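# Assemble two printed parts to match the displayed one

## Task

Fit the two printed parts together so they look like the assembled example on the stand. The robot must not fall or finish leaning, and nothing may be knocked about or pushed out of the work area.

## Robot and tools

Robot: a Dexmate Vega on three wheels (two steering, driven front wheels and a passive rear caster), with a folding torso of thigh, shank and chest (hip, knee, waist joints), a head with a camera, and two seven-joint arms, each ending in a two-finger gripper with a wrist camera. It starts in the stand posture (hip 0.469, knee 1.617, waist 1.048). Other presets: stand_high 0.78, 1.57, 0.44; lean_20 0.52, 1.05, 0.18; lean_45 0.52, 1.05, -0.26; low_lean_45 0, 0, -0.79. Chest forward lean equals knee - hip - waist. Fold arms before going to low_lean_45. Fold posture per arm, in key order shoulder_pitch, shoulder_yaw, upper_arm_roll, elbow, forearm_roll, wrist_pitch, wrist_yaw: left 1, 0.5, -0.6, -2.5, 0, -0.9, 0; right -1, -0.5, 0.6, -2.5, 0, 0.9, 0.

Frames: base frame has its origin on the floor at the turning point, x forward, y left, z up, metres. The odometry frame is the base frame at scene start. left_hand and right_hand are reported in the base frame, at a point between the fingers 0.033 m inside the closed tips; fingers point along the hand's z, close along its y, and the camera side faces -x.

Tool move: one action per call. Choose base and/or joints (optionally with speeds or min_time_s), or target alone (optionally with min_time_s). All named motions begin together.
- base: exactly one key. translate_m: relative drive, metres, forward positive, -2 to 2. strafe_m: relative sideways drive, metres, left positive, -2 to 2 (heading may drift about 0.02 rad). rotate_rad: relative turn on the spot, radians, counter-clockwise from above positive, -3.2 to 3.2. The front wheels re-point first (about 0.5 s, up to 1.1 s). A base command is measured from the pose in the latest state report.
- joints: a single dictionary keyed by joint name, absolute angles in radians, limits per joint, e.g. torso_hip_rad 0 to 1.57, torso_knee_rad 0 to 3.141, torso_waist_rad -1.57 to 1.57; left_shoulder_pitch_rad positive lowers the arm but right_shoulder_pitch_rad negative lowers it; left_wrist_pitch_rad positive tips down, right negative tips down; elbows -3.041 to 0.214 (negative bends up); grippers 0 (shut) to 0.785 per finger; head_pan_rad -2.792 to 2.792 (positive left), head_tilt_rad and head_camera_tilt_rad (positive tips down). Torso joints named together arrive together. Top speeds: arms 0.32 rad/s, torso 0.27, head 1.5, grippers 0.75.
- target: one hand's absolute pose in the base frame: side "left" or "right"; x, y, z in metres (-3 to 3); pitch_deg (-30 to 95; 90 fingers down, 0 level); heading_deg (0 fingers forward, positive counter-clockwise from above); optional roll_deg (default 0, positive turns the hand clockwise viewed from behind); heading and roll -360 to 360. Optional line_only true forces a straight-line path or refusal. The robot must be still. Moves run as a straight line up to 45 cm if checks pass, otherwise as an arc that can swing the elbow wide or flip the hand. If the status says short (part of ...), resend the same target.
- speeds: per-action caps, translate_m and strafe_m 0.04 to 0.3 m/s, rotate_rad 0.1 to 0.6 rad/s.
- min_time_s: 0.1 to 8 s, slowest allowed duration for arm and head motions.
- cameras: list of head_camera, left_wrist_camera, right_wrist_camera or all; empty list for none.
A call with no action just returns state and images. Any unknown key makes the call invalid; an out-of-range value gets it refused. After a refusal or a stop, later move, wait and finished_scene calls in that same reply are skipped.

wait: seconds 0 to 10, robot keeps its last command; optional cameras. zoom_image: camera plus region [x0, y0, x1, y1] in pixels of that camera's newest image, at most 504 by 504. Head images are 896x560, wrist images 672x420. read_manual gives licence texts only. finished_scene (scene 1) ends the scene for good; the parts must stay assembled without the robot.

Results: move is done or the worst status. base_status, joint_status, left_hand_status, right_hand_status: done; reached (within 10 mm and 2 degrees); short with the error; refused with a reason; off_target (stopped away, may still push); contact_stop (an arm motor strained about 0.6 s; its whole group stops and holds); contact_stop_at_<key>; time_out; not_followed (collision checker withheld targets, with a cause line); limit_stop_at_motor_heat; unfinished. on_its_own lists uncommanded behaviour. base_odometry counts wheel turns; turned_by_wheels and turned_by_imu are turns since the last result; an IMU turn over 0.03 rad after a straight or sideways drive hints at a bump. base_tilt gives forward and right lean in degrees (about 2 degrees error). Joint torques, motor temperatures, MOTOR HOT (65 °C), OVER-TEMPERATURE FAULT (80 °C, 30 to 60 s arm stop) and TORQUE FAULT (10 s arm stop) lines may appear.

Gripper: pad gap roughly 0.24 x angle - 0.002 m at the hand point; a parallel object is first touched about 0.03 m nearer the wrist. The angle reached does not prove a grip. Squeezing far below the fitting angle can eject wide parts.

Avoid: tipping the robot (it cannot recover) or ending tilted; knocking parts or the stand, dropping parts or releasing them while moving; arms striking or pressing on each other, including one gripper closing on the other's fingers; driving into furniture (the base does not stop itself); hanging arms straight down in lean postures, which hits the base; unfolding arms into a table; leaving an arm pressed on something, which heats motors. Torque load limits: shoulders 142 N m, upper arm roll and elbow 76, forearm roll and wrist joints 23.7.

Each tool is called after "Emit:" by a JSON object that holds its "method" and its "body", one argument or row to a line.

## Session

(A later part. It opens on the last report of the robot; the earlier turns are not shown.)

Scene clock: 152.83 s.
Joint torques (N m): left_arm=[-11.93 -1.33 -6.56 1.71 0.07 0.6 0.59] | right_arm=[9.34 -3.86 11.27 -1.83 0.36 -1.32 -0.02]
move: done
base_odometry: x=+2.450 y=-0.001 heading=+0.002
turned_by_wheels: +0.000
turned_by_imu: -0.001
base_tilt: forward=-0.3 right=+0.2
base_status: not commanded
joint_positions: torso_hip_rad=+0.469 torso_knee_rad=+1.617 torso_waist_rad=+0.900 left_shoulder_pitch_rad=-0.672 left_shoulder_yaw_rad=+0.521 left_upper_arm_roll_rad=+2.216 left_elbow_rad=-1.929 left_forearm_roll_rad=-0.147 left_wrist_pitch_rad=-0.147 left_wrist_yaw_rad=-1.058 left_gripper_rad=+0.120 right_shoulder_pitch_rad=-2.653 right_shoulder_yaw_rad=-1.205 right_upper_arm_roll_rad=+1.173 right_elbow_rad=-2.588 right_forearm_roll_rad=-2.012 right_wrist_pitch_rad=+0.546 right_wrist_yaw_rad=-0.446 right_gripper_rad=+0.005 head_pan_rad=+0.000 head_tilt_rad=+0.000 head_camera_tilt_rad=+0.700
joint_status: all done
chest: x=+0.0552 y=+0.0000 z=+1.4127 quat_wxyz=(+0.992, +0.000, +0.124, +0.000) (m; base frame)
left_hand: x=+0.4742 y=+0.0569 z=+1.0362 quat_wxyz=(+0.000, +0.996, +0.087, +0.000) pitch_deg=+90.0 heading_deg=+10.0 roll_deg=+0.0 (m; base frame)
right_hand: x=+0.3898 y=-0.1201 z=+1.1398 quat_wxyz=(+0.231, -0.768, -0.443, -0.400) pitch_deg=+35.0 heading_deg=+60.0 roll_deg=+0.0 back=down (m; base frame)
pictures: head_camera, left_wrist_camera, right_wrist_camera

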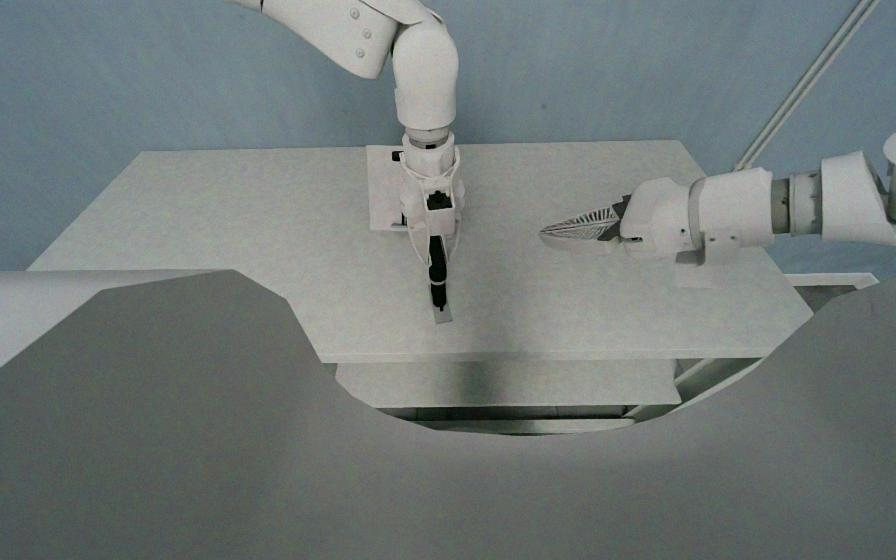

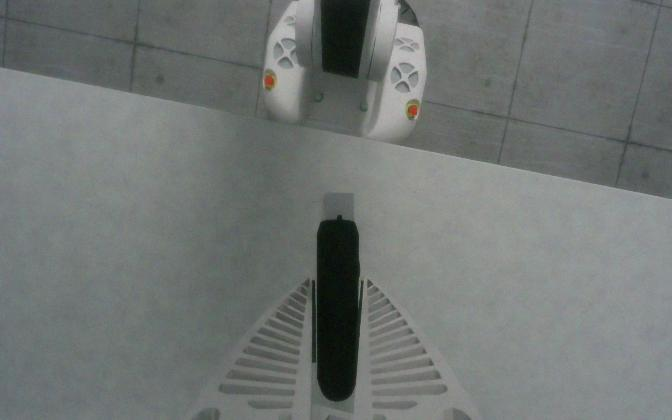

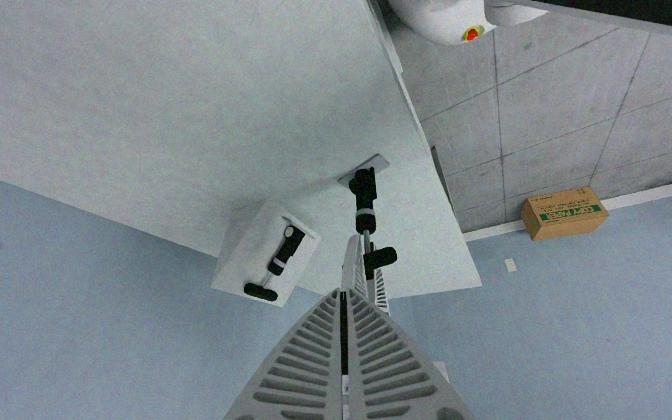

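Emit:
{"method": "move", "body": {
  "joints": {"left_gripper_rad": 0.28},
  "min_time_s": 0.6,
  "cameras": []
}}

Emit:
{"method": "move", "body": {
  "target": {"side": "left", "x": 0.4742, "y": 0.0568, "z": 1.13, "pitch_deg": 90, "heading_deg": 10, "line_only": true},
  "min_time_s": 2.0,
  "cameras": ["head_camera", "left_wrist_camera", "right_wrist_camera"]
}}

Emit:
{"method": "zoom_image", "body": {
  "camera": "right_wrist_camera",
  "region": [320, 150, 420, 300]
}}

Emit:
{"method": "zoom_image", "body": {
  "camera": "head_camera",
  "region": [380, 130, 500, 340]
}}

Emit:
{"method": "zoom_image", "body": {
  "camera": "left_wrist_camera",
  "region": [270, 160, 410, 360]
}}

Scene clock: 154.13 s.
Joint torques (N m): left_arm=[-11.73 -1.41 -6.96 3.27 -0.02 -1.14 0.07] | right_arm=[8.5 -4.34 10.46 -5.25 0.45 -1.47 0.08]
move: done
base_odometry: x=+2.450 y=-0.001 heading=+0.002
turned_by_wheels: +0.000
turned_by_imu: +0.000
base_tilt: forward=-0.3 right=+0.1
base_status: not commanded
joint_positions: torso_hip_rad=+0.469 torso_knee_rad=+1.617 torso_waist_rad=+0.900 left_shoulder_pitch_rad=-0.672 left_shoulder_yaw_rad=+0.521 left_upper_arm_roll_rad=+2.216 left_elbow_rad=-1.929 left_forearm_roll_rad=-0.147 left_wrist_pitch_rad=-0.147 left_wrist_yaw_rad=-1.058 left_gripper_rad=+0.280 right_shoulder_pitch_rad=-2.653 right_shoulder_yaw_rad=-1.205 right_upper_arm_roll_rad=+1.173 right_elbow_rad=-2.588 right_forearm_roll_rad=-2.012 right_wrist_pitch_rad=+0.546 right_wrist_yaw_rad=-0.446 right_gripper_rad=+0.005 head_pan_rad=+0.000 head_tilt_rad=+0.000 head_camera_tilt_rad=+0.700
joint_status: all done
chest: x=+0.0552 y=+0.0000 z=+1.4127 quat_wxyz=(+0.992, +0.000, +0.124, +0.000) (m; base frame)
left_hand: x=+0.4742 y=+0.0569 z=+1.0362 quat_wxyz=(+0.000, +0.996, +0.087, +0.000) pitch_deg=+90.0 heading_deg=+10.0 roll_deg=+0.0 (m; base frame)
right_hand: x=+0.3898 y=-0.1201 z=+1.1398 quat_wxyz=(+0.231, -0.768, -0.443, -0.400) pitch_deg=+35.0 heading_deg=+60.0 roll_deg=+0.0 back=down (m; base frame)
pictures: none
No camera images: "cameras" was empty.

Scene clock: 156.90 s.
Joint torques (N m): left_arm=[-24.62 2.16 -9.33 5.16 -0.62 -0.1 -0.65] | right_arm=[9.61 -3.78 10.97 -3.15 0.6 -0.79 0.42]
move: done
base_odometry: x=+2.450 y=-0.001 heading=+0.002
turned_by_wheels: +0.000
turned_by_imu: -0.001
base_tilt: forward=-0.3 right=+0.2
base_status: not commanded
joint_positions: torso_hip_rad=+0.469 torso_knee_rad=+1.617 torso_waist_rad=+0.900 left_shoulder_pitch_rad=-0.815 left_shoulder_yaw_rad=+0.569 left_upper_arm_roll_rad=+2.141 left_elbow_rad=-1.930 left_forearm_roll_rad=-0.295 left_wrist_pitch_rad=-0.228 left_wrist_yaw_rad=-1.196 left_gripper_rad=+0.280 right_shoulder_pitch_rad=-2.653 right_shoulder_yaw_rad=-1.205 right_upper_arm_roll_rad=+1.173 right_elbow_rad=-2.588 right_forearm_roll_rad=-2.012 right_wrist_pitch_rad=+0.546 right_wrist_yaw_rad=-0.446 right_gripper_rad=+0.005 head_pan_rad=+0.000 head_tilt_rad=+0.000 head_camera_tilt_rad=+0.700
joint_status: not commanded
chest: x=+0.0552 y=+0.0000 z=+1.4127 quat_wxyz=(+0.992, +0.000, +0.124, +0.000) (m; base frame)
left_hand: x=+0.4742 y=+0.0569 z=+1.1269 quat_wxyz=(+0.000, +0.996, +0.087, +0.000) pitch_deg=+90.0 heading_deg=+10.0 roll_deg=+0.0 (m; base frame)
left_hand_status: reached (straight line, planned for 2.0 s): 3 mm and 0.0 deg off.
right_hand: x=+0.3898 y=-0.1201 z=+1.1398 quat_wxyz=(+0.231, -0.768, -0.443, -0.400) pitch_deg=+35.0 heading_deg=+60.0 roll_deg=+0.0 back=down (m; base frame)
pictures: head_camera, left_wrist_camera, right_wrist_camera

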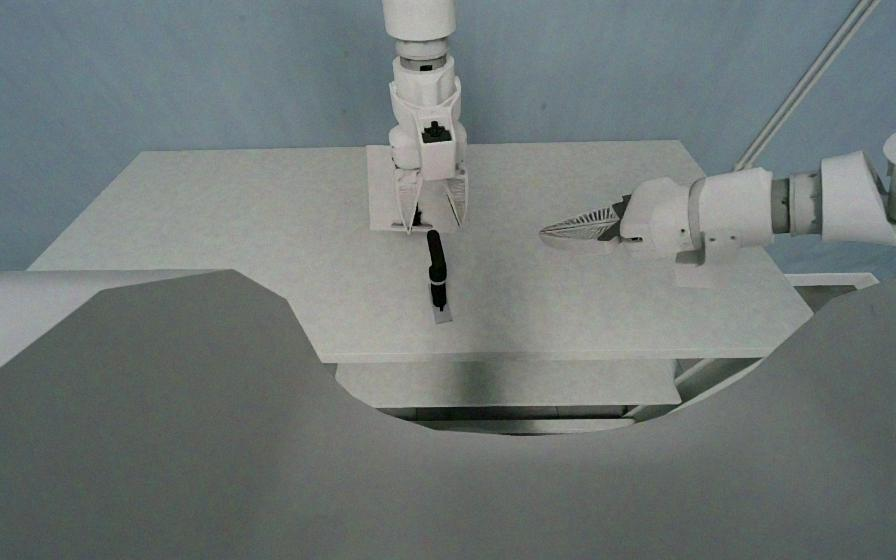

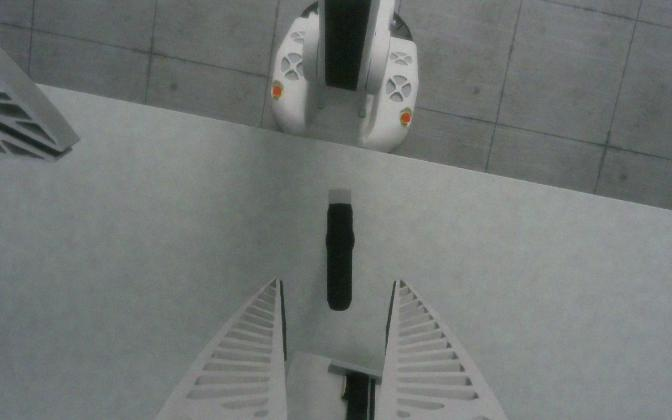

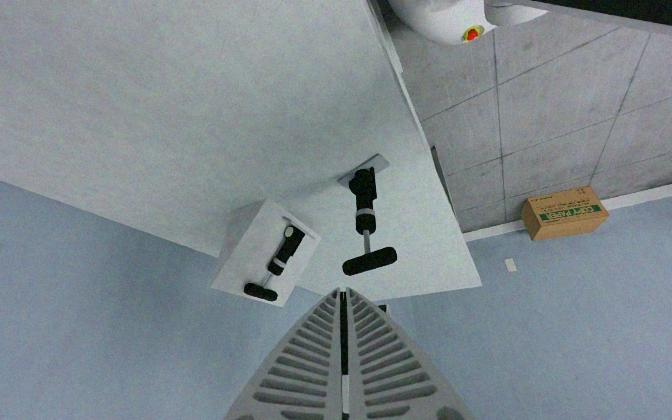

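Scaled by 3.360 from the camera's 672x420 image, which has a finer 960x600 frame.

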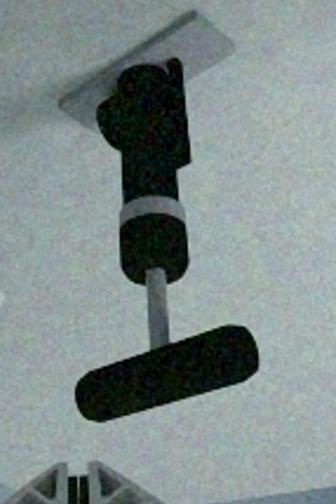

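Scaled by 2.400 from the camera's 896x560 image, which has a finer 960x600 frame.

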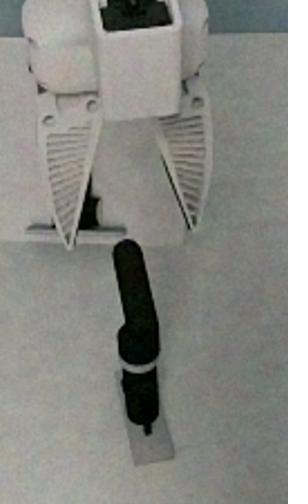

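Scaled by 2.520 from the camera's 672x420 image, which has a finer 960x600 frame.

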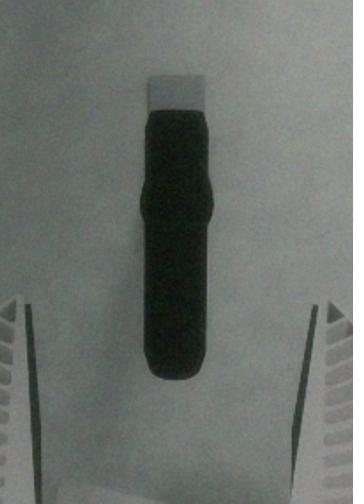

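Emit:
{"method": "zoom_image", "body": {
  "camera": "right_wrist_camera",
  "region": [335, 155, 405, 235]
}}

Emit:
{"method": "zoom_image", "body": {
  "camera": "head_camera",
  "region": [415, 225, 465, 330]
}}

Scaled by 6.300 from the camera's 672x420 image, which has a finer 960x600 frame.

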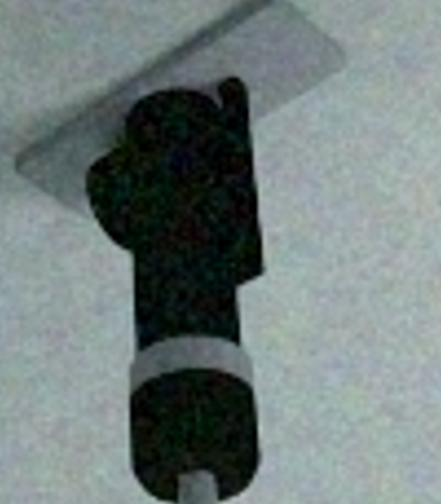

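Scaled by 4.800 from the camera's 896x560 image, which has a finer 960x600 frame.

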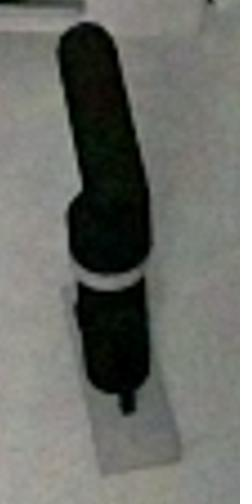

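Emit:
{"method": "zoom_image", "body": {
  "camera": "right_wrist_camera",
  "region": [350, 200, 382, 240]
}}

Emit:
{"method": "zoom_image", "body": {
  "camera": "right_wrist_camera",
  "region": [255, 250, 315, 300]
}}

Emit:
{"method": "zoom_image", "body": {
  "camera": "head_camera",
  "region": [422, 262, 456, 296]
}}

Scaled by 12.600 from the camera's 672x420 image, which has a finer 960x600 frame.

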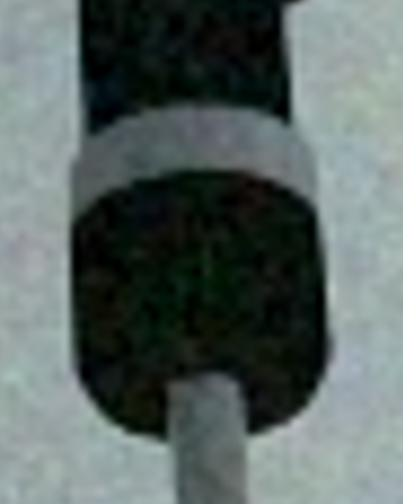

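Scaled by 8.400 from the camera's 672x420 image, which has a finer 960x600 frame.

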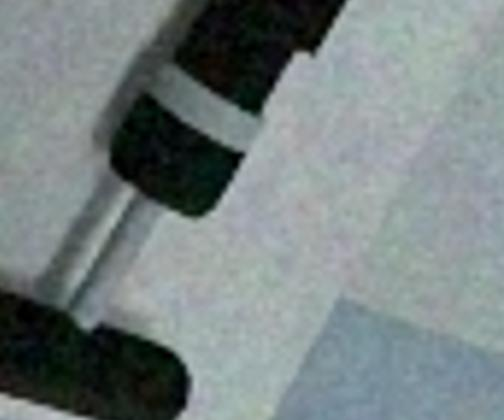

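Scaled by 14.824 from the camera's 896x560 image, which has a finer 960x600 frame.

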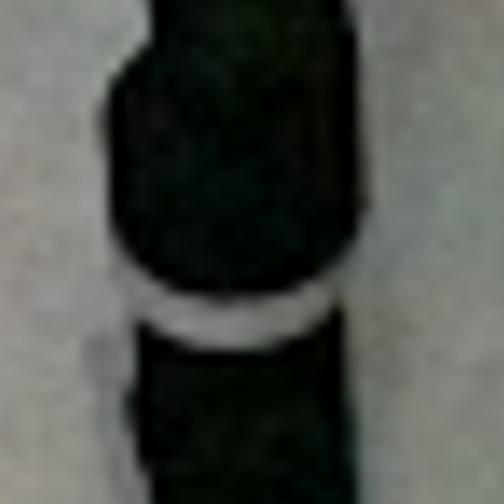

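Emit:
{"method": "finished_scene", "body": {
  "scene": 1
}}

The scene is finished: the task was done.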